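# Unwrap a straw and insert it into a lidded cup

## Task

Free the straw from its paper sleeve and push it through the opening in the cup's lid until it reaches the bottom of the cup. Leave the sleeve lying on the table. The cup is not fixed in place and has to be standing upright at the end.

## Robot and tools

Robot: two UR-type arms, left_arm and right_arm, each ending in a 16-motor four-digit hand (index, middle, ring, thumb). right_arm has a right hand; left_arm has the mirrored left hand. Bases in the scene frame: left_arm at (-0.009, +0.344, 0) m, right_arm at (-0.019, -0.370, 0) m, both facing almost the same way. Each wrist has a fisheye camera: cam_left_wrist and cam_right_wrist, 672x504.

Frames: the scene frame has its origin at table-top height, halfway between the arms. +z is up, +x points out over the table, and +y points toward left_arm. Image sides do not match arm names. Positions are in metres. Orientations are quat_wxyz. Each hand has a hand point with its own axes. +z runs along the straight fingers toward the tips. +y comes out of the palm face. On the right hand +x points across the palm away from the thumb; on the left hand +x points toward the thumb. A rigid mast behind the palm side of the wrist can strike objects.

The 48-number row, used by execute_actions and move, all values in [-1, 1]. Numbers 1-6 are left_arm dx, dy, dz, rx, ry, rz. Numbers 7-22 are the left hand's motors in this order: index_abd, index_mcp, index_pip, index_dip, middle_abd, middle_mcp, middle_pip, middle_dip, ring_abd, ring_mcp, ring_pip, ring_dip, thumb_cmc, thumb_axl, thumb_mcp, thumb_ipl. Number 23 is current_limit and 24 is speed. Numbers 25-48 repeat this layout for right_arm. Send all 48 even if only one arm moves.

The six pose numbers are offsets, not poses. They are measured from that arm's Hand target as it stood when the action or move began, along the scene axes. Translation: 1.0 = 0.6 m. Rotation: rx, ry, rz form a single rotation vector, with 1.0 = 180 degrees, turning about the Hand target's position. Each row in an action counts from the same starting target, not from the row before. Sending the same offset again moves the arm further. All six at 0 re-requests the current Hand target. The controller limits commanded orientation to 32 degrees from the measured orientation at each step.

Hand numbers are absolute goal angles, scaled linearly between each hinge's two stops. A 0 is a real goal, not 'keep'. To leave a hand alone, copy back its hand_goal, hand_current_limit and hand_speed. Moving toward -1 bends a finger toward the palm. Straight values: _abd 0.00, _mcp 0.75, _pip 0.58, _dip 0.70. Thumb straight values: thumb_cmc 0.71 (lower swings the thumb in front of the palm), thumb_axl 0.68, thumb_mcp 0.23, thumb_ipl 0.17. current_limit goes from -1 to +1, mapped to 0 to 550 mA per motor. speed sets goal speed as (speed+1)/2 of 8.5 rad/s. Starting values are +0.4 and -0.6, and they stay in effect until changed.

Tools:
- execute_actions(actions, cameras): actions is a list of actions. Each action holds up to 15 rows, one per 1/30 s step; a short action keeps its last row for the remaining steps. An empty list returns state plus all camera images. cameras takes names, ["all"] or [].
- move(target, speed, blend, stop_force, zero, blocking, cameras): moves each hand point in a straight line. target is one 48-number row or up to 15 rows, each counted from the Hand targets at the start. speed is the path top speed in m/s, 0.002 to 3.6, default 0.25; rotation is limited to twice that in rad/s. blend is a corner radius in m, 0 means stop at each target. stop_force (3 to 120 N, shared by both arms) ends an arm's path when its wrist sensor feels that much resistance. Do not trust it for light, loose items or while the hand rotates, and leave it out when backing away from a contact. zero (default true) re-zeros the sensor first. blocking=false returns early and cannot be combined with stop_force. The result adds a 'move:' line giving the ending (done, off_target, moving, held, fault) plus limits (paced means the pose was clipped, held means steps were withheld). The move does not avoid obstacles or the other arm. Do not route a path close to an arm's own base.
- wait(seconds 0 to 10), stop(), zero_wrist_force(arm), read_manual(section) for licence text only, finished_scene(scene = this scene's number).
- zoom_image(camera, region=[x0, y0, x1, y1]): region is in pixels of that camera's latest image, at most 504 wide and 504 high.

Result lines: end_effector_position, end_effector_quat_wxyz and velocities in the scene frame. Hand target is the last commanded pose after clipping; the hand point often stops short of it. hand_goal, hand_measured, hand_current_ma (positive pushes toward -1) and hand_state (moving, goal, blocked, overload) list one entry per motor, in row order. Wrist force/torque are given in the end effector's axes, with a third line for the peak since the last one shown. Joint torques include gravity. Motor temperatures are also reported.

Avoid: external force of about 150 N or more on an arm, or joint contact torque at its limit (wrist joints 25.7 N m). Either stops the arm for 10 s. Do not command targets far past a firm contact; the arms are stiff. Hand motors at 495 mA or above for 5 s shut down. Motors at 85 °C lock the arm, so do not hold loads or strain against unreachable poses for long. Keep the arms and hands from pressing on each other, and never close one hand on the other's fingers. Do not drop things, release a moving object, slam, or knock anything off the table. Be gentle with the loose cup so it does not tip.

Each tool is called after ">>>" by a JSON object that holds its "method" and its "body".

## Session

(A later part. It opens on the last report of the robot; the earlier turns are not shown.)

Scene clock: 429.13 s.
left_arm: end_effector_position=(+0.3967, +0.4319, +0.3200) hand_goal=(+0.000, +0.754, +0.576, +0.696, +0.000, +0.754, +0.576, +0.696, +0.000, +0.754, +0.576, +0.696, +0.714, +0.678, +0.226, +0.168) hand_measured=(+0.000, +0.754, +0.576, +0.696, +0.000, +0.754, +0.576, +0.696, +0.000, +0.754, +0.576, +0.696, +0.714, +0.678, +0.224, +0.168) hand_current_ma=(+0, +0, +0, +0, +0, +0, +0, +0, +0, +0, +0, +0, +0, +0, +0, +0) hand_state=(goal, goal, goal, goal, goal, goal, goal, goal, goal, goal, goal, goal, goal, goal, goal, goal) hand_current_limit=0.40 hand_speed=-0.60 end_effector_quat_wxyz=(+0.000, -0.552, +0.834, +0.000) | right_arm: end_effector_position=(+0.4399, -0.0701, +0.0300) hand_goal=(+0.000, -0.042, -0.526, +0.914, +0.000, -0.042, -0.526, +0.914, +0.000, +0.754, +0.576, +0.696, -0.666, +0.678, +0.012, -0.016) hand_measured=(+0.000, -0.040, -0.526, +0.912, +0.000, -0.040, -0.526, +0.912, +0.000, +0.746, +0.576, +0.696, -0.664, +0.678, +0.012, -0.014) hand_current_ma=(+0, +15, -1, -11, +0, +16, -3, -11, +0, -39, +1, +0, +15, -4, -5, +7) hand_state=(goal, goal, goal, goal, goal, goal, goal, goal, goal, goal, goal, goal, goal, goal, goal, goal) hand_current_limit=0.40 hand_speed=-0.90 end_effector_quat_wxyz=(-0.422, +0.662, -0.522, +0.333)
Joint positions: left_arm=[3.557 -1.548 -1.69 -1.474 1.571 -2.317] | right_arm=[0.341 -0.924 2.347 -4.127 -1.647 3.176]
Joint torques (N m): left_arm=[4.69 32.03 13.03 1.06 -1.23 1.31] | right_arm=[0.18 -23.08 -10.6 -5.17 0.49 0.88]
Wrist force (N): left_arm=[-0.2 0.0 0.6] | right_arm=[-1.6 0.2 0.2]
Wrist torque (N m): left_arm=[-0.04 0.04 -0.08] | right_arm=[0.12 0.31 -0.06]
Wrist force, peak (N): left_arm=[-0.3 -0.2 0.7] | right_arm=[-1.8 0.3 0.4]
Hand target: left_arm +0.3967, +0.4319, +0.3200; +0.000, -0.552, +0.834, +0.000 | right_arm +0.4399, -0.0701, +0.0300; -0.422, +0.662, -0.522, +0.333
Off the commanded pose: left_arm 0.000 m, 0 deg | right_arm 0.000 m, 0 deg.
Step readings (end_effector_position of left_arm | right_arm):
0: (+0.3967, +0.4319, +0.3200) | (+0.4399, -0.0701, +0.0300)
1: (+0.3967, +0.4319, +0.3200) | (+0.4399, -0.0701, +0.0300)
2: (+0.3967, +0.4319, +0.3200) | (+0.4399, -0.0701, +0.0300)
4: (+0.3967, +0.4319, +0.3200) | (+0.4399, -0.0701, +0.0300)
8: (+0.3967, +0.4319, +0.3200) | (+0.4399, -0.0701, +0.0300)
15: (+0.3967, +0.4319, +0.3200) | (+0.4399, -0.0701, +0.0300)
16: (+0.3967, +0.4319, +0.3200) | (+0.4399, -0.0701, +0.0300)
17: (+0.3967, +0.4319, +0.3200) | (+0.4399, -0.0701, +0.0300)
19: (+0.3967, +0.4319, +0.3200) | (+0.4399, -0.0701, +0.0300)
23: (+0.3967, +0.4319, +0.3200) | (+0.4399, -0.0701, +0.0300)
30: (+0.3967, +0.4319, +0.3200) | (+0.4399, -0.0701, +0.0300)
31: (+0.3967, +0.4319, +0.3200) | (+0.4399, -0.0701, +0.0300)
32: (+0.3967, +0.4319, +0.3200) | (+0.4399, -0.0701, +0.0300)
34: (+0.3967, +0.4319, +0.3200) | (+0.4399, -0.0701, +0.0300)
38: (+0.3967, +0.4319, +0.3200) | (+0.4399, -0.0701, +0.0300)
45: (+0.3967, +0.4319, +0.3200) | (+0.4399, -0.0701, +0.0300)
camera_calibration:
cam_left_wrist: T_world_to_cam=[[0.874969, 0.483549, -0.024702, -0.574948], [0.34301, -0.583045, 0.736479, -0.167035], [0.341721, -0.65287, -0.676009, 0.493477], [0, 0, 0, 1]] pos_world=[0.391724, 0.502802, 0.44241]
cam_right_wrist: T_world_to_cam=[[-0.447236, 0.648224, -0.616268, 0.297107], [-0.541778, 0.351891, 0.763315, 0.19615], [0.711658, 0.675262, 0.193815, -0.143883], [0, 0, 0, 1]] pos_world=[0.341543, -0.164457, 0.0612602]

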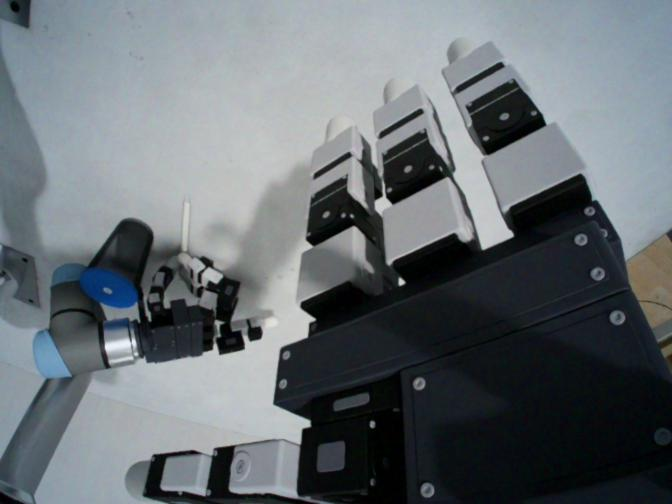

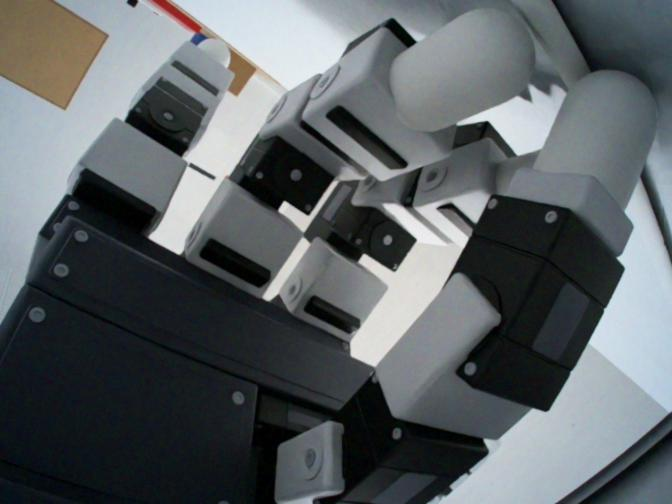

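>>> {"method": "execute_actions", "body": {"actions": [[[0,0,0,0,0,0, 0,0.754,0.576,0.696,0,0.754,0.576,0.696,0,0.754,0.576,0.696,0.714,0.678,0.226,0.168,0.4,-0.6, 0,0,0,0,0,0, 0,0.0685,-0.737,0.913,0,0.0685,-0.737,0.913,0,0.754,0.576,0.696,-0.666,0.678,0.0112,-0.0162,0.4,-0.9]],[[0,0,0,0,0,0, 0,0.754,0.576,0.696,0,0.754,0.576,0.696,0,0.754,0.576,0.696,0.714,0.678,0.226,0.168,0.4,-0.6, 0,0,0,0,0,0, 0,0.2603,-0.737,0.913,0,0.2603,-0.737,0.913,0,0.754,0.576,0.696,-0.666,0.678,0.0112,-0.0162,0.4,-0.8]],[[0,0,0,0,0,0, 0,0.754,0.576,0.696,0,0.754,0.576,0.696,0,0.754,0.576,0.696,0.714,0.678,0.226,0.168,0.4,-0.6, 0,0,0,0,0,0, 0,0.2603,-0.6861,0.913,0,0.2603,-0.6861,0.913,0,0.754,0.576,0.696,-0.666,0.678,0.0112,-0.0162,0.4,-0.9]]], "cameras": []}}

>>> {"method": "move", "body": {"target": [0,0,0,0,0,0, 0,0.754,0.576,0.696,0,0.754,0.576,0.696,0,0.754,0.576,0.696,0.714,0.678,0.226,0.168,0.4,-0.6, 0,0,-0.005,0,0,0, 0,0.2603,-0.6861,0.913,0,0.2603,-0.6861,0.913,0,0.754,0.576,0.696,-0.666,0.678,0.0112,-0.0162,0.4,-0.9], "speed": 0.004, "stop_force": 3, "cameras": ["all"]}}

>>> {"method": "zoom_image", "body": {"camera": "cam_left_wrist", "region": [110, 190, 270, 310]}}

>>> {"method": "zoom_image", "body": {"camera": "cam_right_wrist", "region": [340, 0, 672, 252]}}

Scene clock: 459.90 s.
left_arm: end_effector_position=(+0.3967, +0.4319, +0.3200) hand_goal=(+0.000, +0.754, +0.576, +0.696, +0.000, +0.754, +0.576, +0.696, +0.000, +0.754, +0.576, +0.696, +0.714, +0.678, +0.226, +0.168) hand_measured=(+0.000, +0.754, +0.576, +0.696, +0.000, +0.754, +0.576, +0.696, +0.000, +0.754, +0.576, +0.696, +0.714, +0.678, +0.224, +0.168) hand_current_ma=(+0, +0, +0, +0, +0, +0, +0, +0, +0, +0, +0, +0, +0, +0, +0, +0) hand_state=(goal, goal, goal, goal, goal, goal, goal, goal, goal, goal, goal, goal, goal, goal, goal, goal) hand_current_limit=0.40 hand_speed=-0.60 end_effector_quat_wxyz=(+0.000, -0.552, +0.834, +0.000) | right_arm: end_effector_position=(+0.4399, -0.0701, +0.0300) hand_goal=(+0.000, +0.260, -0.686, +0.914, +0.000, +0.260, -0.686, +0.914, +0.000, +0.754, +0.576, +0.696, -0.666, +0.678, +0.012, -0.016) hand_measured=(+0.000, +0.252, -0.686, +0.912, +0.000, +0.252, -0.686, +0.912, +0.000, +0.746, +0.576, +0.696, -0.664, +0.678, +0.012, -0.014) hand_current_ma=(+0, -39, -4, -11, +0, -42, -4, -11, +0, -39, +1, +0, +15, -4, -5, +7) hand_state=(goal, goal, goal, goal, goal, goal, goal, goal, goal, goal, goal, goal, goal, goal, goal, goal) hand_current_limit=0.40 hand_speed=-0.90 end_effector_quat_wxyz=(-0.422, +0.662, -0.522, +0.333)
Joint positions: left_arm=[3.557 -1.548 -1.69 -1.474 1.571 -2.317] | right_arm=[0.341 -0.924 2.347 -4.127 -1.647 3.176]
Joint torques (N m): left_arm=[4.98 31.84 12.73 1.38 -1.16 1.34] | right_arm=[-2.28 -22.17 -8 -5.09 0.47 0.86]
Wrist force (N): left_arm=[0.0 0.0 0.2] | right_arm=[-1.5 0.1 0.3]
Wrist torque (N m): left_arm=[0.00 0.00 -0.06] | right_arm=[0.08 0.28 -0.04]
Wrist force, peak (N): left_arm=[-0.3 -0.3 0.7] | right_arm=[-1.7 0.3 0.4]
Hand target: left_arm +0.3967, +0.4319, +0.3200; +0.000, -0.552, +0.834, +0.000 | right_arm +0.4399, -0.0701, +0.0300; -0.422, +0.662, -0.522, +0.333
Off the commanded pose: left_arm 0.000 m, 0 deg | right_arm 0.000 m, 0 deg.
Step readings (end_effector_position of left_arm | right_arm):
0: (+0.3967, +0.4319, +0.3200) | (+0.4399, -0.0701, +0.0300)
1: (+0.3967, +0.4319, +0.3200) | (+0.4399, -0.0701, +0.0300)
2: (+0.3967, +0.4319, +0.3200) | (+0.4399, -0.0701, +0.0300)
4: (+0.3967, +0.4319, +0.3200) | (+0.4399, -0.0701, +0.0300)
8: (+0.3967, +0.4319, +0.3200) | (+0.4399, -0.0701, +0.0300)
15: (+0.3967, +0.4319, +0.3200) | (+0.4399, -0.0701, +0.0300)
16: (+0.3967, +0.4319, +0.3200) | (+0.4399, -0.0701, +0.0300)
17: (+0.3967, +0.4319, +0.3200) | (+0.4399, -0.0701, +0.0300)
19: (+0.3967, +0.4319, +0.3200) | (+0.4399, -0.0701, +0.0300)
23: (+0.3967, +0.4319, +0.3200) | (+0.4399, -0.0701, +0.0300)
30: (+0.3967, +0.4319, +0.3200) | (+0.4399, -0.0701, +0.0300)
31: (+0.3967, +0.4319, +0.3200) | (+0.4399, -0.0701, +0.0300)
32: (+0.3967, +0.4319, +0.3200) | (+0.4399, -0.0701, +0.0300)
34: (+0.3967, +0.4319, +0.3200) | (+0.4399, -0.0701, +0.0300)
38: (+0.3967, +0.4319, +0.3200) | (+0.4399, -0.0701, +0.0300)
45: (+0.3967, +0.4319, +0.3200) | (+0.4399, -0.0701, +0.0300)
No camera images: "cameras" was empty.

Scene clock: 461.27 s.
left_arm: end_effector_position=(+0.3967, +0.4319, +0.3200) hand_goal=(+0.000, +0.754, +0.576, +0.696, +0.000, +0.754, +0.576, +0.696, +0.000, +0.754, +0.576, +0.696, +0.714, +0.678, +0.226, +0.168) hand_measured=(+0.000, +0.754, +0.576, +0.696, +0.000, +0.754, +0.576, +0.696, +0.000, +0.754, +0.576, +0.696, +0.714, +0.678, +0.224, +0.168) hand_current_ma=(+0, +0, +0, +0, +0, +0, +0, +0, +0, +0, +0, +0, +0, +0, +0, +0) hand_state=(goal, goal, goal, goal, goal, goal, goal, goal, goal, goal, goal, goal, goal, goal, goal, goal) hand_current_limit=0.40 hand_speed=-0.60 end_effector_quat_wxyz=(+0.000, -0.552, +0.834, +0.000) | right_arm: end_effector_position=(+0.4400, -0.0701, +0.0284) hand_goal=(+0.000, +0.260, -0.686, +0.914, +0.000, +0.260, -0.686, +0.914, +0.000, +0.754, +0.576, +0.696, -0.666, +0.678, +0.012, -0.016) hand_measured=(+0.000, +0.252, -0.686, +0.912, +0.000, +0.252, -0.686, +0.912, +0.000, +0.746, +0.576, +0.696, -0.664, +0.678, +0.012, -0.016) hand_current_ma=(+0, -39, -4, -11, +0, -42, -4, -11, +0, -39, +1, +0, +15, -4, +1, -5) hand_state=(goal, goal, goal, goal, goal, goal, goal, goal, goal, goal, goal, goal, goal, goal, goal, goal) hand_current_limit=0.40 hand_speed=-0.90 end_effector_quat_wxyz=(-0.422, +0.662, -0.522, +0.333)
Joint positions: left_arm=[3.557 -1.548 -1.69 -1.474 1.571 -2.317] | right_arm=[0.341 -0.919 2.346 -4.132 -1.647 3.176]
Joint torques (N m): left_arm=[5.78 31.62 13.03 1.55 -1.09 1.15] | right_arm=[-2.03 -36.39 0.95 0.39 0.38 0.99]
Wrist force (N): left_arm=[-0.1 0.0 0.6] | right_arm=[-1.7 -2.0 -0.9]
Wrist torque (N m): left_arm=[-0.04 0.02 -0.07] | right_arm=[-0.09 0.30 -0.05]
Wrist force, peak (N): left_arm=[-0.1 0.0 0.6] | right_arm=[-1.8 -4.4 -2.0]
Hand target: left_arm +0.3967, +0.4319, +0.3200; +0.000, -0.552, +0.834, +0.000 | right_arm +0.4399, -0.0701, +0.0284; -0.422, +0.662, -0.522, +0.333 (not the last commanded pose)
Off the commanded pose: left_arm 0.000 m, 0 deg | right_arm 0.001 m, 0 deg.
move: contact (right_arm)
camera_calibration:
cam_left_wrist: T_world_to_cam=[[0.874969, 0.483549, -0.024702, -0.574948], [0.34301, -0.583045, 0.736479, -0.167035], [0.341721, -0.65287, -0.676009, 0.493477], [0, 0, 0, 1]] pos_world=[0.391724, 0.502802, 0.44241]
cam_right_wrist: T_world_to_cam=[[-0.447167, 0.648248, -0.616292, 0.296038], [-0.541853, 0.351869, 0.763271, 0.197361], [0.711643, 0.67525, 0.193911, -0.143643], [0, 0, 0, 1]] pos_world=[0.341542, -0.164357, 0.0596601]

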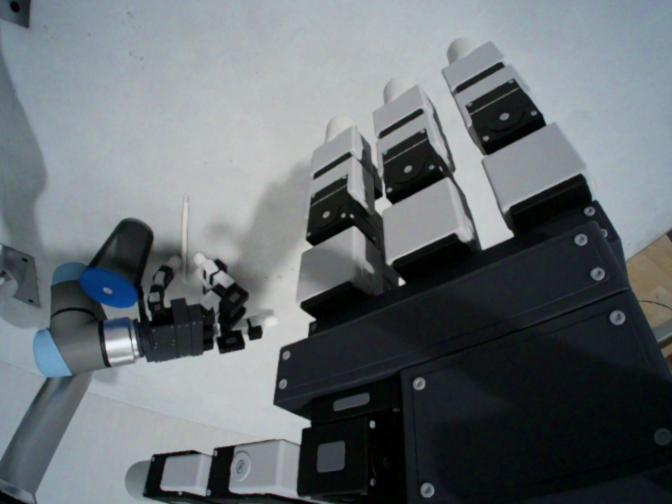

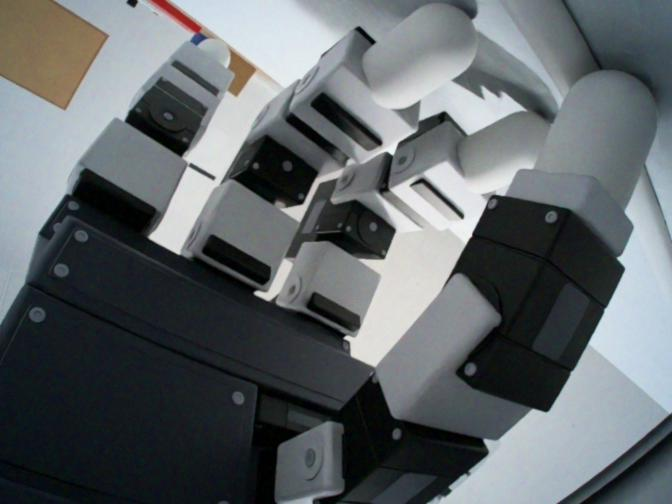

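Scaled by 3.150 from the camera's 672x504 image, which has a finer 960x720 frame.

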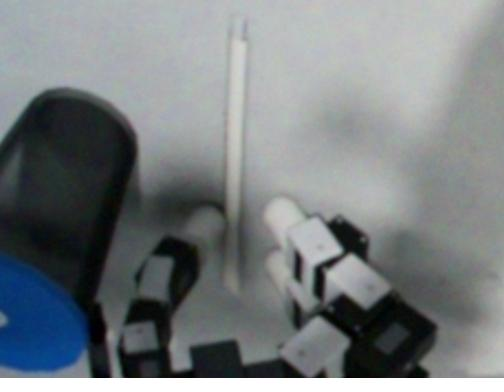

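Scaled by 1.518 from the camera's 672x504 image, which has a finer 960x720 frame.

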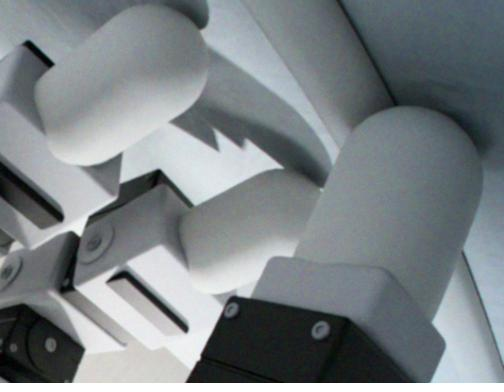

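>>> {"method": "execute_actions", "body": {"actions": [[[0,0,0,0,0,0, 0,0.754,0.576,0.696,0,0.754,0.576,0.696,0,0.754,0.576,0.696,0.714,0.678,0.226,0.168,0.4,-0.6, 0,0,0.0013,0,0,0, 0,0.1918,-0.6350,0.913,0,0.1918,-0.6350,0.913,0,0.754,0.576,0.696,-0.666,0.678,0.0112,-0.0162,0.4,-0.9]],[[0,0,0,0,0,0, 0,0.754,0.576,0.696,0,0.754,0.576,0.696,0,0.754,0.576,0.696,0.714,0.678,0.226,0.168,0.4,-0.6, 0,0,0,0,0,0, 0,0.1233,-0.5839,0.913,0,0.1233,-0.5839,0.913,0,0.754,0.576,0.696,-0.666,0.678,0.0112,-0.0162,0.4,-0.9]],[[0,0,0,0,0,0, 0,0.754,0.576,0.696,0,0.754,0.576,0.696,0,0.754,0.576,0.696,0.714,0.678,0.226,0.168,0.4,-0.6, 0,0,0,0,0,0, 0,0.0685,-0.5401,0.913,0,0.0685,-0.5401,0.913,0,0.754,0.576,0.696,-0.666,0.678,0.0112,-0.0162,0.4,-0.9]],[[0,0,0,0,0,0, 0,0.754,0.576,0.696,0,0.754,0.576,0.696,0,0.754,0.576,0.696,0.714,0.678,0.226,0.168,0.4,-0.6, 0,0,0,0,0,0, 0,0.0274,-0.4964,0.913,0,0.0274,-0.4964,0.913,0,0.754,0.576,0.696,-0.666,0.678,0.0112,-0.0162,0.4,-0.9]]], "cameras": ["all"]}}

>>> {"method": "zoom_image", "body": {"camera": "cam_left_wrist", "region": [110, 190, 270, 310]}}

>>> {"method": "zoom_image", "body": {"camera": "cam_right_wrist", "region": [340, 0, 672, 252]}}

Scene clock: 479.77 s.
left_arm: end_effector_position=(+0.3967, +0.4319, +0.3200) hand_goal=(+0.000, +0.754, +0.576, +0.696, +0.000, +0.754, +0.576, +0.696, +0.000, +0.754, +0.576, +0.696, +0.714, +0.678, +0.226, +0.168) hand_measured=(+0.000, +0.754, +0.576, +0.696, +0.000, +0.754, +0.576, +0.696, +0.000, +0.754, +0.576, +0.696, +0.714, +0.678, +0.224, +0.168) hand_current_ma=(+0, +0, +0, +0, +0, +0, +0, +0, +0, +0, +0, +0, +0, +0, +0, +0) hand_state=(goal, goal, goal, goal, goal, goal, goal, goal, goal, goal, goal, goal, goal, goal, goal, goal) hand_current_limit=0.40 hand_speed=-0.60 end_effector_quat_wxyz=(+0.000, -0.552, +0.834, +0.000) | right_arm: end_effector_position=(+0.4399, -0.0701, +0.0292) hand_goal=(+0.000, +0.028, -0.496, +0.914, +0.000, +0.028, -0.496, +0.914, +0.000, +0.754, +0.576, +0.696, -0.666, +0.678, +0.012, -0.016) hand_measured=(+0.000, +0.212, -0.624, +0.910, +0.000, +0.210, -0.624, +0.910, +0.000, +0.746, +0.576, +0.696, -0.664, +0.678, +0.012, -0.016) hand_current_ma=(+0, +385, -385, -23, +0, +385, -385, -20, +0, -39, +1, +0, +15, -4, +1, -5) hand_state=(goal, blocked, blocked, goal, goal, blocked, blocked, goal, goal, goal, goal, goal, goal, goal, goal, goal) hand_current_limit=0.40 hand_speed=-0.90 end_effector_quat_wxyz=(-0.422, +0.662, -0.522, +0.333)
Joint positions: left_arm=[3.557 -1.548 -1.69 -1.474 1.571 -2.317] | right_arm=[0.341 -0.921 2.347 -4.13 -1.647 3.176]
Joint torques (N m): left_arm=[4.64 31.34 13.51 1.45 -1.07 0.95] | right_arm=[-2.51 -13.67 8.45 4.2 0.41 0.87]
Wrist force (N): left_arm=[0.0 0.1 0.6] | right_arm=[-1.1 -20.8 1.7]
Wrist torque (N m): left_arm=[-0.02 0.00 -0.06] | right_arm=[-0.16 0.29 -0.09]
Wrist force, peak (N): left_arm=[-0.5 -0.6 0.6] | right_arm=[-1.1 -21.2 1.8]
Hand target: left_arm +0.3967, +0.4319, +0.3200; +0.000, -0.552, +0.834, +0.000 | right_arm +0.4399, -0.0701, +0.0292; -0.422, +0.662, -0.522, +0.333
Off the commanded pose: left_arm 0.000 m, 0 deg | right_arm 0.000 m, 0 deg.
Step readings (end_effector_position of left_arm | right_arm):
0: (+0.3967, +0.4319, +0.3200) | (+0.4399, -0.0701, +0.0284)
1: (+0.3967, +0.4319, +0.3200) | (+0.4399, -0.0701, +0.0284)
2: (+0.3967, +0.4319, +0.3200) | (+0.4399, -0.0701, +0.0285)
4: (+0.3967, +0.4319, +0.3200) | (+0.4399, -0.0701, +0.0288)
8: (+0.3967, +0.4319, +0.3200) | (+0.4400, -0.0701, +0.0291)
15: (+0.3967, +0.4319, +0.3200) | (+0.4399, -0.0701, +0.0292)
16: (+0.3967, +0.4319, +0.3200) | (+0.4399, -0.0701, +0.0292)
17: (+0.3967, +0.4319, +0.3200) | (+0.4399, -0.0701, +0.0292)
19: (+0.3967, +0.4319, +0.3200) | (+0.4399, -0.0701, +0.0292)
23: (+0.3967, +0.4319, +0.3200) | (+0.4399, -0.0701, +0.0292)
30: (+0.3967, +0.4319, +0.3200) | (+0.4399, -0.0701, +0.0292)
31: (+0.3967, +0.4319, +0.3200) | (+0.4399, -0.0701, +0.0292)
32: (+0.3967, +0.4319, +0.3200) | (+0.4399, -0.0701, +0.0292)
34: (+0.3967, +0.4319, +0.3200) | (+0.4399, -0.0701, +0.0292)
38: (+0.3967, +0.4319, +0.3200) | (+0.4399, -0.0701, +0.0292)
45: (+0.3967, +0.4319, +0.3200) | (+0.4399, -0.0701, +0.0292)
46: (+0.3967, +0.4319, +0.3200) | (+0.4399, -0.0701, +0.0292)
47: (+0.3967, +0.4319, +0.3200) | (+0.4399, -0.0701, +0.0292)
49: (+0.3967, +0.4319, +0.3200) | (+0.4399, -0.0701, +0.0292)
53: (+0.3967, +0.4319, +0.3200) | (+0.4399, -0.0701, +0.0292)
60: (+0.3967, +0.4319, +0.3200) | (+0.4399, -0.0701, +0.0292)
camera_calibration:
cam_left_wrist: T_world_to_cam=[[0.874969, 0.483549, -0.024702, -0.574948], [0.34301, -0.583045, 0.736479, -0.167035], [0.341721, -0.65287, -0.676009, 0.493477], [0, 0, 0, 1]] pos_world=[0.391724, 0.502802, 0.44241]
cam_right_wrist: T_world_to_cam=[[-0.447212, 0.648207, -0.616302, 0.296606], [-0.541798, 0.35192, 0.763287, 0.196774], [0.711657, 0.675263, 0.193815, -0.143728], [0, 0, 0, 1]] pos_world=[0.341542, -0.164456, 0.0604603]

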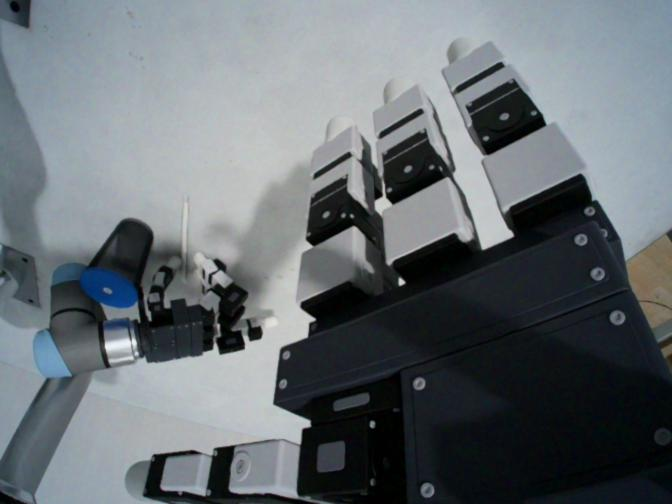

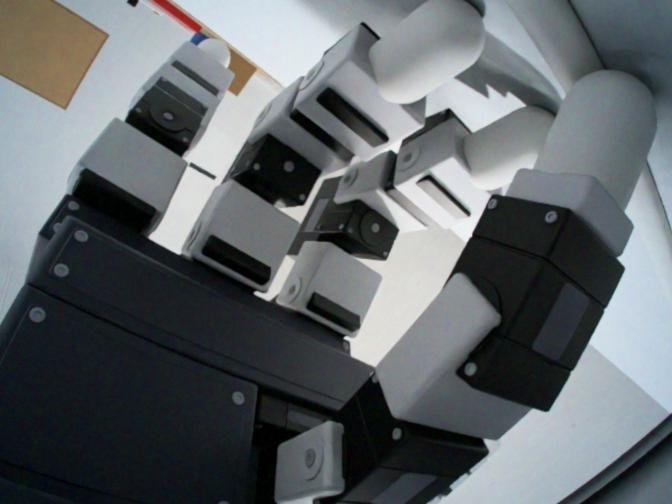

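Scaled by 3.150 from the camera's 672x504 image, which has a finer 960x720 frame.

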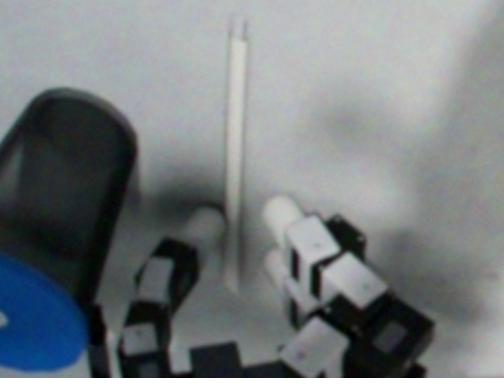

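Scaled by 1.518 from the camera's 672x504 image, which has a finer 960x720 frame.

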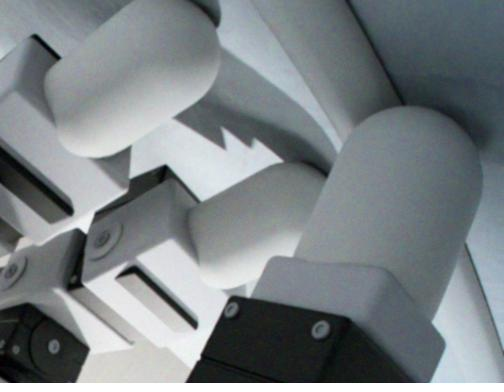

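>>> {"method": "execute_actions", "body": {"actions": [[[0,0,0,0,0,0, 0,0.754,0.576,0.696,0,0.754,0.576,0.696,0,0.754,0.576,0.696,0.714,0.678,0.226,0.168,0.4,-0.6, 0,0,0,0,0,0, 0,0.2603,-0.737,0.913,0,0.2603,-0.737,0.913,0,0.754,0.576,0.696,-0.666,0.678,0.0112,-0.0162,0.4,-0.9]],[[0,0,0,0,0,0, 0,0.754,0.576,0.696,0,0.754,0.576,0.696,0,0.754,0.576,0.696,0.714,0.678,0.226,0.168,0.4,-0.6, 0,0,0.0017,0,0,0, 0,0.2603,-0.6861,0.913,0,0.2603,-0.6861,0.913,0,0.754,0.576,0.696,-0.666,0.678,0.0112,-0.0162,0.4,-0.9]],[[0,0,0,0,0,0, 0,0.754,0.576,0.696,0,0.754,0.576,0.696,0,0.754,0.576,0.696,0.714,0.678,0.226,0.168,0.4,-0.6, 0,0,0,0,0,0, 0,0.1849,-0.6496,0.913,0,0.1849,-0.6496,0.913,0,0.754,0.576,0.696,-0.666,0.678,0.0112,-0.0162,0.4,-0.9]],[[0,0,0,0,0,0, 0,0.754,0.576,0.696,0,0.754,0.576,0.696,0,0.754,0.576,0.696,0.714,0.678,0.226,0.168,0.4,-0.6, 0,0,0,0,0,0, 0,0.1164,-0.6058,0.913,0,0.1164,-0.6058,0.913,0,0.754,0.576,0.696,-0.666,0.678,0.0112,-0.0162,0.4,-0.9]],[[0,0,0,0,0,0, 0,0.754,0.576,0.696,0,0.754,0.576,0.696,0,0.754,0.576,0.696,0.714,0.678,0.226,0.168,0.4,-0.6, 0,0,0,0,0,0, 0,0.1164,-0.5693,0.913,0,0.1164,-0.5693,0.913,0,0.754,0.576,0.696,-0.666,0.678,0.0112,-0.0162,0.4,-0.9]],[[0,0,0,0,0,0, 0,0.754,0.576,0.696,0,0.754,0.576,0.696,0,0.754,0.576,0.696,0.714,0.678,0.226,0.168,0.4,-0.6, 0,0,0,0,0,0, 0,0.0616,-0.5693,0.913,0,0.0616,-0.5693,0.913,0,0.754,0.576,0.696,-0.666,0.678,0.0112,-0.0162,0.4,-0.9]]], "cameras": ["all"]}}

>>> {"method": "zoom_image", "body": {"camera": "cam_left_wrist", "region": [110, 190, 270, 310]}}

>>> {"method": "zoom_image", "body": {"camera": "cam_right_wrist", "region": [340, 0, 672, 252]}}

Scene clock: 509.60 s.
left_arm: end_effector_position=(+0.3967, +0.4319, +0.3200) hand_goal=(+0.000, +0.754, +0.576, +0.696, +0.000, +0.754, +0.576, +0.696, +0.000, +0.754, +0.576, +0.696, +0.714, +0.678, +0.226, +0.168) hand_measured=(+0.000, +0.754, +0.576, +0.696, +0.000, +0.754, +0.576, +0.696, +0.000, +0.754, +0.576, +0.696, +0.714, +0.678, +0.224, +0.168) hand_current_ma=(+0, +0, +0, +0, +0, +0, +0, +0, +0, +0, +0, +0, +0, +0, +0, +0) hand_state=(goal, goal, goal, goal, goal, goal, goal, goal, goal, goal, goal, goal, goal, goal, goal, goal) hand_current_limit=0.40 hand_speed=-0.60 end_effector_quat_wxyz=(+0.000, -0.552, +0.834, +0.000) | right_arm: end_effector_position=(+0.4399, -0.0701, +0.0302) hand_goal=(+0.000, +0.062, -0.570, +0.914, +0.000, +0.062, -0.570, +0.914, +0.000, +0.754, +0.576, +0.696, -0.666, +0.678, +0.012, -0.016) hand_measured=(+0.000, +0.064, -0.570, +0.912, +0.000, +0.064, -0.570, +0.912, +0.000, +0.746, +0.576, +0.696, -0.664, +0.678, +0.012, -0.016) hand_current_ma=(+0, +9, -3, -14, +0, +9, -4, -11, +0, -39, +1, +0, +15, -4, +1, -5) hand_state=(goal, goal, goal, goal, goal, goal, goal, goal, goal, goal, goal, goal, goal, goal, goal, goal) hand_current_limit=0.40 hand_speed=-0.90 end_effector_quat_wxyz=(-0.422, +0.662, -0.522, +0.333)
Joint positions: left_arm=[3.557 -1.548 -1.69 -1.474 1.571 -2.317] | right_arm=[0.341 -0.925 2.347 -4.127 -1.647 3.176]
Joint torques (N m): left_arm=[4.37 31.34 13.44 1.56 -1.18 0.79] | right_arm=[-2.75 -36.38 0.89 -0.25 0.31 0.96]
Wrist force (N): left_arm=[-0.2 -0.2 0.4] | right_arm=[-1.0 0.0 0.2]
Wrist torque (N m): left_arm=[-0.04 0.03 -0.07] | right_arm=[0.08 0.23 -0.01]
Wrist force, peak (N): left_arm=[0.2 -0.5 0.6] | right_arm=[-1.1 -21.2 1.7]
Hand target: left_arm +0.3967, +0.4319, +0.3200; +0.000, -0.552, +0.834, +0.000 | right_arm +0.4399, -0.0701, +0.0302; -0.422, +0.662, -0.522, +0.333
Off the commanded pose: left_arm 0.000 m, 0 deg | right_arm 0.000 m, 0 deg.
Step readings (end_effector_position of left_arm | right_arm):
0: (+0.3967, +0.4319, +0.3200) | (+0.4399, -0.0701, +0.0292)
1: (+0.3967, +0.4319, +0.3200) | (+0.4399, -0.0701, +0.0292)
2: (+0.3967, +0.4319, +0.3200) | (+0.4399, -0.0701, +0.0292)
4: (+0.3967, +0.4319, +0.3200) | (+0.4399, -0.0701, +0.0292)
8: (+0.3967, +0.4319, +0.3200) | (+0.4399, -0.0701, +0.0291)
15: (+0.3967, +0.4319, +0.3200) | (+0.4399, -0.0702, +0.0291)
16: (+0.3967, +0.4319, +0.3200) | (+0.4399, -0.0702, +0.0291)
17: (+0.3967, +0.4319, +0.3200) | (+0.4399, -0.0701, +0.0292)
19: (+0.3967, +0.4319, +0.3200) | (+0.4399, -0.0701, +0.0296)
23: (+0.3967, +0.4319, +0.3200) | (+0.4399, -0.0701, +0.0300)
30: (+0.3967, +0.4319, +0.3200) | (+0.4399, -0.0701, +0.0302)
31: (+0.3967, +0.4319, +0.3200) | (+0.4399, -0.0701, +0.0302)
32: (+0.3967, +0.4319, +0.3200) | (+0.4399, -0.0701, +0.0302)
34: (+0.3967, +0.4319, +0.3200) | (+0.4399, -0.0701, +0.0302)
38: (+0.3967, +0.4319, +0.3200) | (+0.4399, -0.0701, +0.0302)
45: (+0.3967, +0.4319, +0.3200) | (+0.4399, -0.0701, +0.0302)
46: (+0.3967, +0.4319, +0.3200) | (+0.4399, -0.0701, +0.0302)
47: (+0.3967, +0.4319, +0.3200) | (+0.4399, -0.0701, +0.0302)
49: (+0.3967, +0.4319, +0.3200) | (+0.4399, -0.0701, +0.0302)
53: (+0.3967, +0.4319, +0.3200) | (+0.4399, -0.0701, +0.0302)
60: (+0.3967, +0.4319, +0.3200) | (+0.4399, -0.0701, +0.0302)
61: (+0.3967, +0.4319, +0.3200) | (+0.4399, -0.0701, +0.0302)
62: (+0.3967, +0.4319, +0.3200) | (+0.4399, -0.0701, +0.0302)
64: (+0.3967, +0.4319, +0.3200) | (+0.4399, -0.0701, +0.0302)
68: (+0.3967, +0.4319, +0.3200) | (+0.4399, -0.0701, +0.0302)
75: (+0.3967, +0.4319, +0.3200) | (+0.4399, -0.0701, +0.0302)
76: (+0.3967, +0.4319, +0.3200) | (+0.4399, -0.0701, +0.0302)
77: (+0.3967, +0.4319, +0.3200) | (+0.4399, -0.0701, +0.0302)
79: (+0.3967, +0.4319, +0.3200) | (+0.4399, -0.0701, +0.0302)
83: (+0.3967, +0.4319, +0.3200) | (+0.4399, -0.0701, +0.0302)
90: (+0.3967, +0.4319, +0.3200) | (+0.4399, -0.0701, +0.0302)
camera_calibration:
cam_left_wrist: T_world_to_cam=[[0.874969, 0.483549, -0.024702, -0.574948], [0.34301, -0.583045, 0.736479, -0.167035], [0.341721, -0.65287, -0.676009, 0.493477], [0, 0, 0, 1]] pos_world=[0.391724, 0.502802, 0.44241]
cam_right_wrist: T_world_to_cam=[[-0.447212, 0.648207, -0.616302, 0.297222], [-0.541798, 0.35192, 0.763287, 0.196011], [0.711657, 0.675263, 0.193815, -0.143922], [0, 0, 0, 1]] pos_world=[0.341542, -0.164456, 0.0614603]

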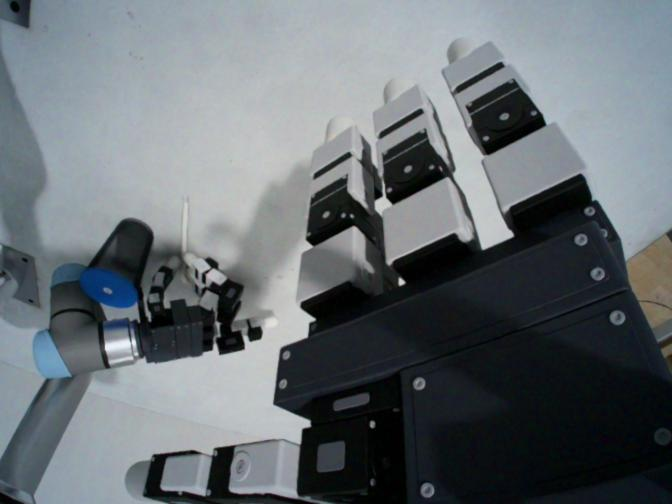

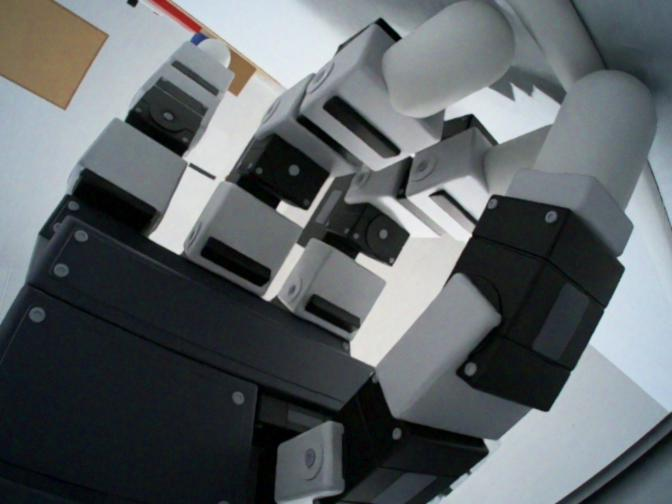

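Scaled by 3.150 from the camera's 672x504 image, which has a finer 960x720 frame.

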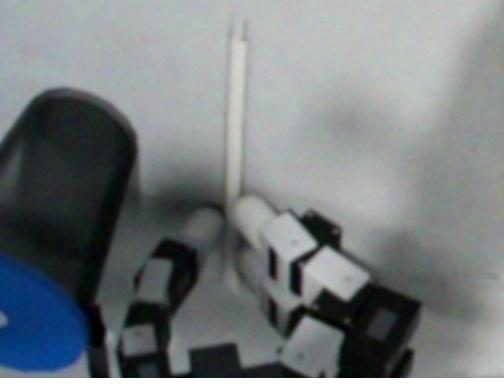

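Scaled by 1.518 from the camera's 672x504 image, which has a finer 960x720 frame.

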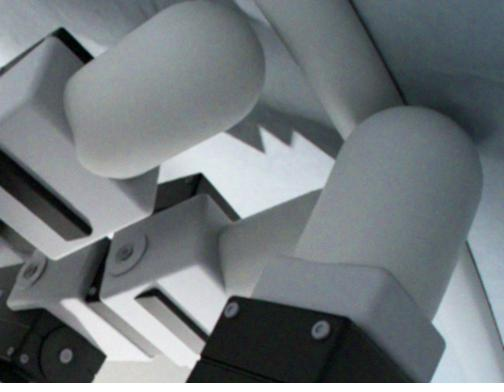

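>>> {"method": "execute_actions", "body": {"actions": [[[0,0,0,0,0,0, 0,0.754,0.576,0.696,0,0.754,0.576,0.696,0,0.754,0.576,0.696,0.714,0.678,0.226,0.168,0.4,-0.6, 0,0,0,0,0,0, 0,0.0616,-0.5255,0.913,0,0.0616,-0.5255,0.913,0,0.754,0.576,0.696,-0.666,0.678,0.0112,-0.0162,0.4,-0.9]],[[0,0,0,0,0,0, 0,0.754,0.576,0.696,0,0.754,0.576,0.696,0,0.754,0.576,0.696,0.714,0.678,0.226,0.168,0.4,-0.6, 0,0,0,0,0,0, 0,0.0274,-0.5255,0.913,0,0.0274,-0.5255,0.913,0,0.754,0.576,0.696,-0.666,0.678,0.0112,-0.0162,0.4,-0.9]]], "cameras": ["all"]}}

>>> {"method": "zoom_image", "body": {"camera": "cam_left_wrist", "region": [110, 190, 270, 310]}}

>>> {"method": "zoom_image", "body": {"camera": "cam_right_wrist", "region": [420, 0, 672, 189]}}

Scene clock: 520.23 s.
left_arm: end_effector_position=(+0.3967, +0.4319, +0.3200) hand_goal=(+0.000, +0.754, +0.576, +0.696, +0.000, +0.754, +0.576, +0.696, +0.000, +0.754, +0.576, +0.696, +0.714, +0.678, +0.226, +0.168) hand_measured=(+0.000, +0.754, +0.576, +0.696, +0.000, +0.754, +0.576, +0.696, +0.000, +0.754, +0.576, +0.696, +0.714, +0.678, +0.224, +0.168) hand_current_ma=(+0, +0, +0, +0, +0, +0, +0, +0, +0, +0, +0, +0, +0, +0, +0, +0) hand_state=(goal, goal, goal, goal, goal, goal, goal, goal, goal, goal, goal, goal, goal, goal, goal, goal) hand_current_limit=0.40 hand_speed=-0.60 end_effector_quat_wxyz=(+0.000, -0.552, +0.834, +0.000) | right_arm: end_effector_position=(+0.4399, -0.0701, +0.0302) hand_goal=(+0.000, +0.028, -0.526, +0.914, +0.000, +0.028, -0.526, +0.914, +0.000, +0.754, +0.576, +0.696, -0.666, +0.678, +0.012, -0.016) hand_measured=(+0.000, +0.030, -0.526, +0.912, +0.000, +0.030, -0.526, +0.912, +0.000, +0.746, +0.576, +0.696, -0.664, +0.678, +0.012, -0.016) hand_current_ma=(+0, +11, -3, -13, +0, +11, -3, -11, +0, -39, +1, +0, +15, -4, +1, -5) hand_state=(goal, goal, goal, goal, goal, goal, goal, goal, goal, goal, goal, goal, goal, goal, goal, goal) hand_current_limit=0.40 hand_speed=-0.90 end_effector_quat_wxyz=(-0.422, +0.662, -0.522, +0.333)
Joint positions: left_arm=[3.557 -1.548 -1.69 -1.474 1.571 -2.317] | right_arm=[0.341 -0.925 2.347 -4.127 -1.647 3.176]
Joint torques (N m): left_arm=[3.76 31.31 14.05 1.54 -1 0.78] | right_arm=[-1.95 -36.58 1.07 -0.63 0.3 0.95]
Wrist force (N): left_arm=[-0.1 -0.1 0.3] | right_arm=[-1.2 0.1 -0.1]
Wrist torque (N m): left_arm=[-0.02 0.00 -0.06] | right_arm=[0.12 0.27 -0.03]
Wrist force, peak (N): left_arm=[-0.2 -0.1 0.7] | right_arm=[-1.6 0.5 0.2]
Hand target: left_arm +0.3967, +0.4319, +0.3200; +0.000, -0.552, +0.834, +0.000 | right_arm +0.4399, -0.0701, +0.0302; -0.422, +0.662, -0.522, +0.333
Off the commanded pose: left_arm 0.000 m, 0 deg | right_arm 0.000 m, 0 deg.
Step readings (end_effector_position of left_arm | right_arm):
0: (+0.3967, +0.4319, +0.3200) | (+0.4399, -0.0701, +0.0302)
1: (+0.3967, +0.4319, +0.3200) | (+0.4399, -0.0701, +0.0302)
2: (+0.3967, +0.4319, +0.3200) | (+0.4399, -0.0701, +0.0302)
4: (+0.3967, +0.4319, +0.3200) | (+0.4399, -0.0701, +0.0302)
8: (+0.3967, +0.4319, +0.3200) | (+0.4399, -0.0701, +0.0302)
15: (+0.3967, +0.4319, +0.3200) | (+0.4399, -0.0701, +0.0302)
16: (+0.3967, +0.4319, +0.3200) | (+0.4399, -0.0701, +0.0302)
17: (+0.3967, +0.4319, +0.3200) | (+0.4399, -0.0701, +0.0302)
19: (+0.3967, +0.4319, +0.3200) | (+0.4399, -0.0701, +0.0302)
23: (+0.3967, +0.4319, +0.3200) | (+0.4399, -0.0701, +0.0302)
30: (+0.3967, +0.4319, +0.3200) | (+0.4399, -0.0701, +0.0302)
camera_calibration:
cam_left_wrist: T_world_to_cam=[[0.874969, 0.483549, -0.024702, -0.574948], [0.34301, -0.583045, 0.736479, -0.167035], [0.341721, -0.65287, -0.676009, 0.493477], [0, 0, 0, 1]] pos_world=[0.391724, 0.502802, 0.44241]
cam_right_wrist: T_world_to_cam=[[-0.447212, 0.648207, -0.616302, 0.297222], [-0.541798, 0.35192, 0.763287, 0.196011], [0.711657, 0.675263, 0.193815, -0.143922], [0, 0, 0, 1]] pos_world=[0.341542, -0.164456, 0.0614603]

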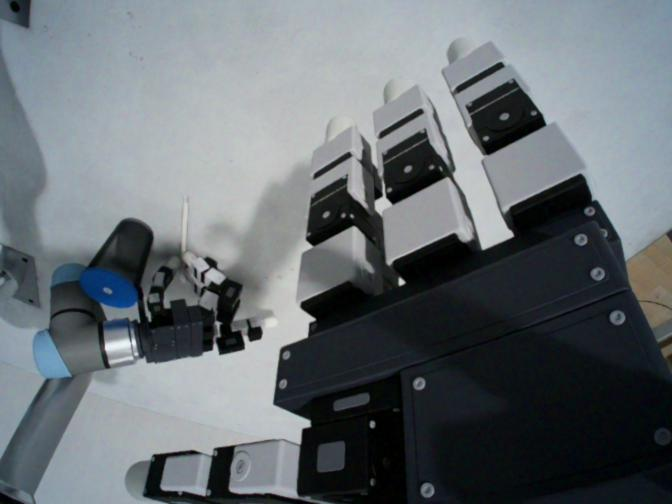

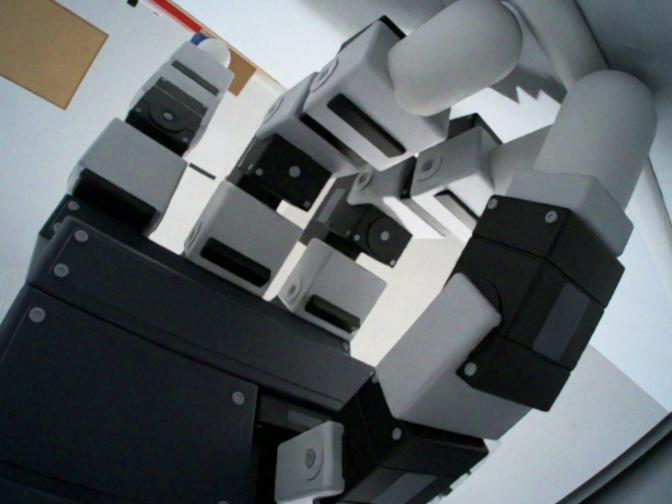

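Scaled by 3.150 from the camera's 672x504 image, which has a finer 960x720 frame.

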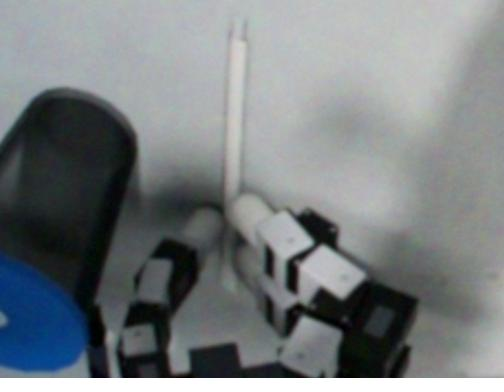

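Scaled by 2.000 from the camera's 672x504 image, which has a finer 960x720 frame.

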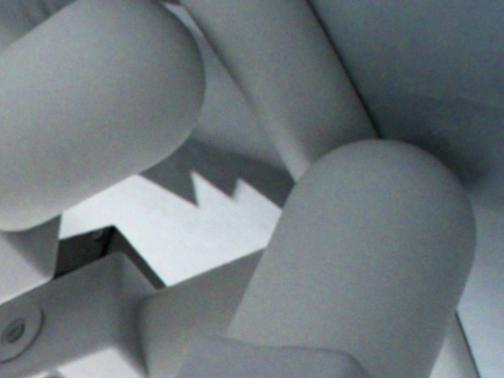

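>>> {"method": "execute_actions", "body": {"actions": [[[0,0,0,0,0,0, 0,0.754,0.576,0.696,0,0.754,0.576,0.696,0,0.754,0.576,0.696,0.714,0.678,0.226,0.168,0.4,-0.6, 0,0,0,0,0,0, 0,-0.0274,-0.489,0.913,0,-0.0274,-0.489,0.913,0,0.754,0.576,0.696,-0.666,0.678,0.0112,-0.0162,0.4,-0.9]],[[0,0,0,0,0,0, 0,0.754,0.576,0.696,0,0.754,0.576,0.696,0,0.754,0.576,0.696,0.714,0.678,0.226,0.168,0.4,-0.6, 0,0,0,0,0,0, 0,-0.0685,-0.4745,0.913,0,-0.0685,-0.4745,0.913,0,0.754,0.576,0.696,-0.666,0.678,0.0112,-0.0162,0.4,-0.9]]], "cameras": ["all"]}}

>>> {"method": "zoom_image", "body": {"camera": "cam_left_wrist", "region": [110, 190, 270, 310]}}

>>> {"method": "zoom_image", "body": {"camera": "cam_right_wrist", "region": [420, 0, 672, 189]}}

Scene clock: 530.33 s.
left_arm: end_effector_position=(+0.3967, +0.4319, +0.3200) hand_goal=(+0.000, +0.754, +0.576, +0.696, +0.000, +0.754, +0.576, +0.696, +0.000, +0.754, +0.576, +0.696, +0.714, +0.678, +0.226, +0.168) hand_measured=(+0.000, +0.754, +0.576, +0.696, +0.000, +0.754, +0.576, +0.696, +0.000, +0.754, +0.576, +0.696, +0.714, +0.678, +0.224, +0.168) hand_current_ma=(+0, +0, +0, +0, +0, +0, +0, +0, +0, +0, +0, +0, +0, +0, +0, +0) hand_state=(goal, goal, goal, goal, goal, goal, goal, goal, goal, goal, goal, goal, goal, goal, goal, goal) hand_current_limit=0.40 hand_speed=-0.60 end_effector_quat_wxyz=(+0.000, -0.552, +0.834, +0.000) | right_arm: end_effector_position=(+0.4399, -0.0701, +0.0302) hand_goal=(+0.000, -0.068, -0.474, +0.914, +0.000, -0.068, -0.474, +0.914, +0.000, +0.754, +0.576, +0.696, -0.666, +0.678, +0.012, -0.016) hand_measured=(+0.000, -0.050, -0.472, +0.914, +0.000, -0.052, -0.472, +0.914, +0.000, +0.746, +0.576, +0.696, -0.664, +0.678, +0.022, -0.012) hand_current_ma=(+0, +100, +10, -2, +0, +85, +7, -4, +0, -39, +1, +0, +11, -4, +65, +20) hand_state=(goal, goal, goal, goal, goal, goal, goal, goal, goal, goal, goal, goal, goal, goal, goal, goal) hand_current_limit=0.40 hand_speed=-0.90 end_effector_quat_wxyz=(-0.422, +0.662, -0.522, +0.333)
Joint positions: left_arm=[3.557 -1.548 -1.69 -1.474 1.571 -2.317] | right_arm=[0.341 -0.925 2.347 -4.127 -1.647 3.176]
Joint torques (N m): left_arm=[4.82 30.57 13.56 1.8 -1.17 0.56] | right_arm=[-3.13 -36.48 0.61 -1.28 0.29 0.98]
Wrist force (N): left_arm=[0.1 0.1 0.4] | right_arm=[-1.5 -0.9 -0.1]
Wrist torque (N m): left_arm=[-0.01 -0.01 -0.05] | right_arm=[0.07 0.29 -0.05]
Wrist force, peak (N): left_arm=[0.0 -0.5 0.6] | right_arm=[-1.5 -0.9 -0.1]
Hand target: left_arm +0.3967, +0.4319, +0.3200; +0.000, -0.552, +0.834, +0.000 | right_arm +0.4399, -0.0701, +0.0302; -0.422, +0.662, -0.522, +0.333
Off the commanded pose: left_arm 0.000 m, 0 deg | right_arm 0.000 m, 0 deg.
Step readings (end_effector_position of left_arm | right_arm):
0: (+0.3967, +0.4319, +0.3200) | (+0.4399, -0.0701, +0.0302)
1: (+0.3967, +0.4319, +0.3200) | (+0.4399, -0.0701, +0.0302)
2: (+0.3967, +0.4319, +0.3200) | (+0.4399, -0.0701, +0.0302)
4: (+0.3967, +0.4319, +0.3200) | (+0.4399, -0.0701, +0.0302)
8: (+0.3967, +0.4319, +0.3200) | (+0.4399, -0.0701, +0.0302)
15: (+0.3967, +0.4319, +0.3200) | (+0.4399, -0.0701, +0.0302)
16: (+0.3967, +0.4319, +0.3200) | (+0.4399, -0.0701, +0.0302)
17: (+0.3967, +0.4319, +0.3200) | (+0.4399, -0.0701, +0.0302)
19: (+0.3967, +0.4319, +0.3200) | (+0.4399, -0.0701, +0.0302)
23: (+0.3967, +0.4319, +0.3200) | (+0.4399, -0.0701, +0.0302)
30: (+0.3967, +0.4319, +0.3200) | (+0.4399, -0.0701, +0.0302)
camera_calibration:
cam_left_wrist: T_world_to_cam=[[0.874969, 0.483549, -0.024702, -0.574948], [0.34301, -0.583045, 0.736479, -0.167035], [0.341721, -0.65287, -0.676009, 0.493477], [0, 0, 0, 1]] pos_world=[0.391724, 0.502802, 0.44241]
cam_right_wrist: T_world_to_cam=[[-0.447212, 0.648207, -0.616302, 0.297222], [-0.541798, 0.35192, 0.763287, 0.196011], [0.711657, 0.675263, 0.193815, -0.143922], [0, 0, 0, 1]] pos_world=[0.341542, -0.164456, 0.0614603]

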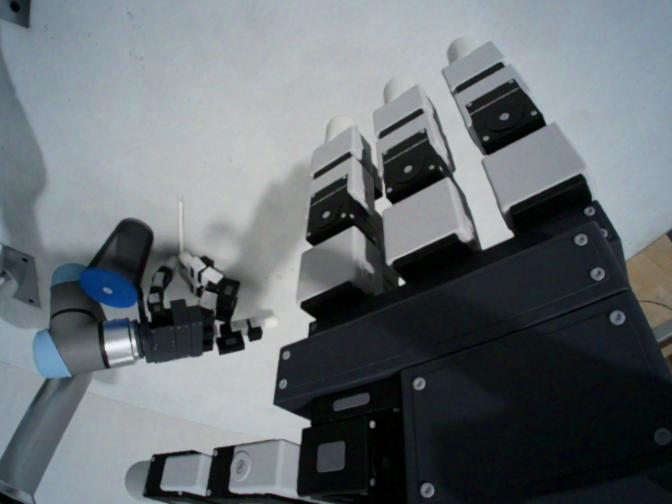

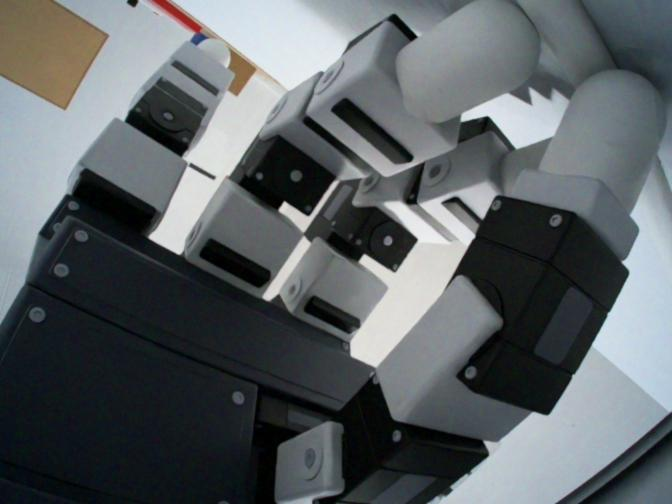

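Scaled by 3.150 from the camera's 672x504 image, which has a finer 960x720 frame.

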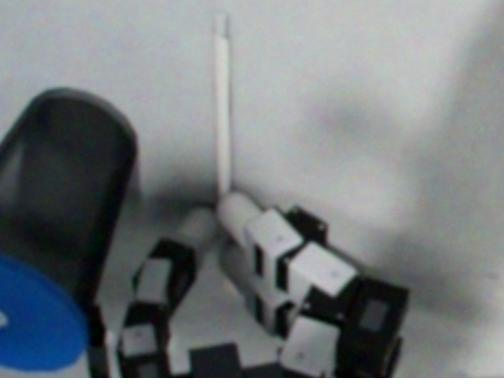

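Scaled by 2.000 from the camera's 672x504 image, which has a finer 960x720 frame.

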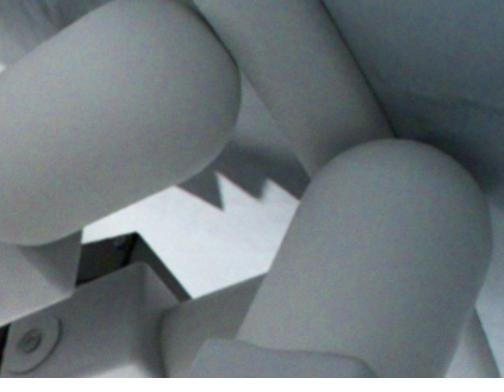

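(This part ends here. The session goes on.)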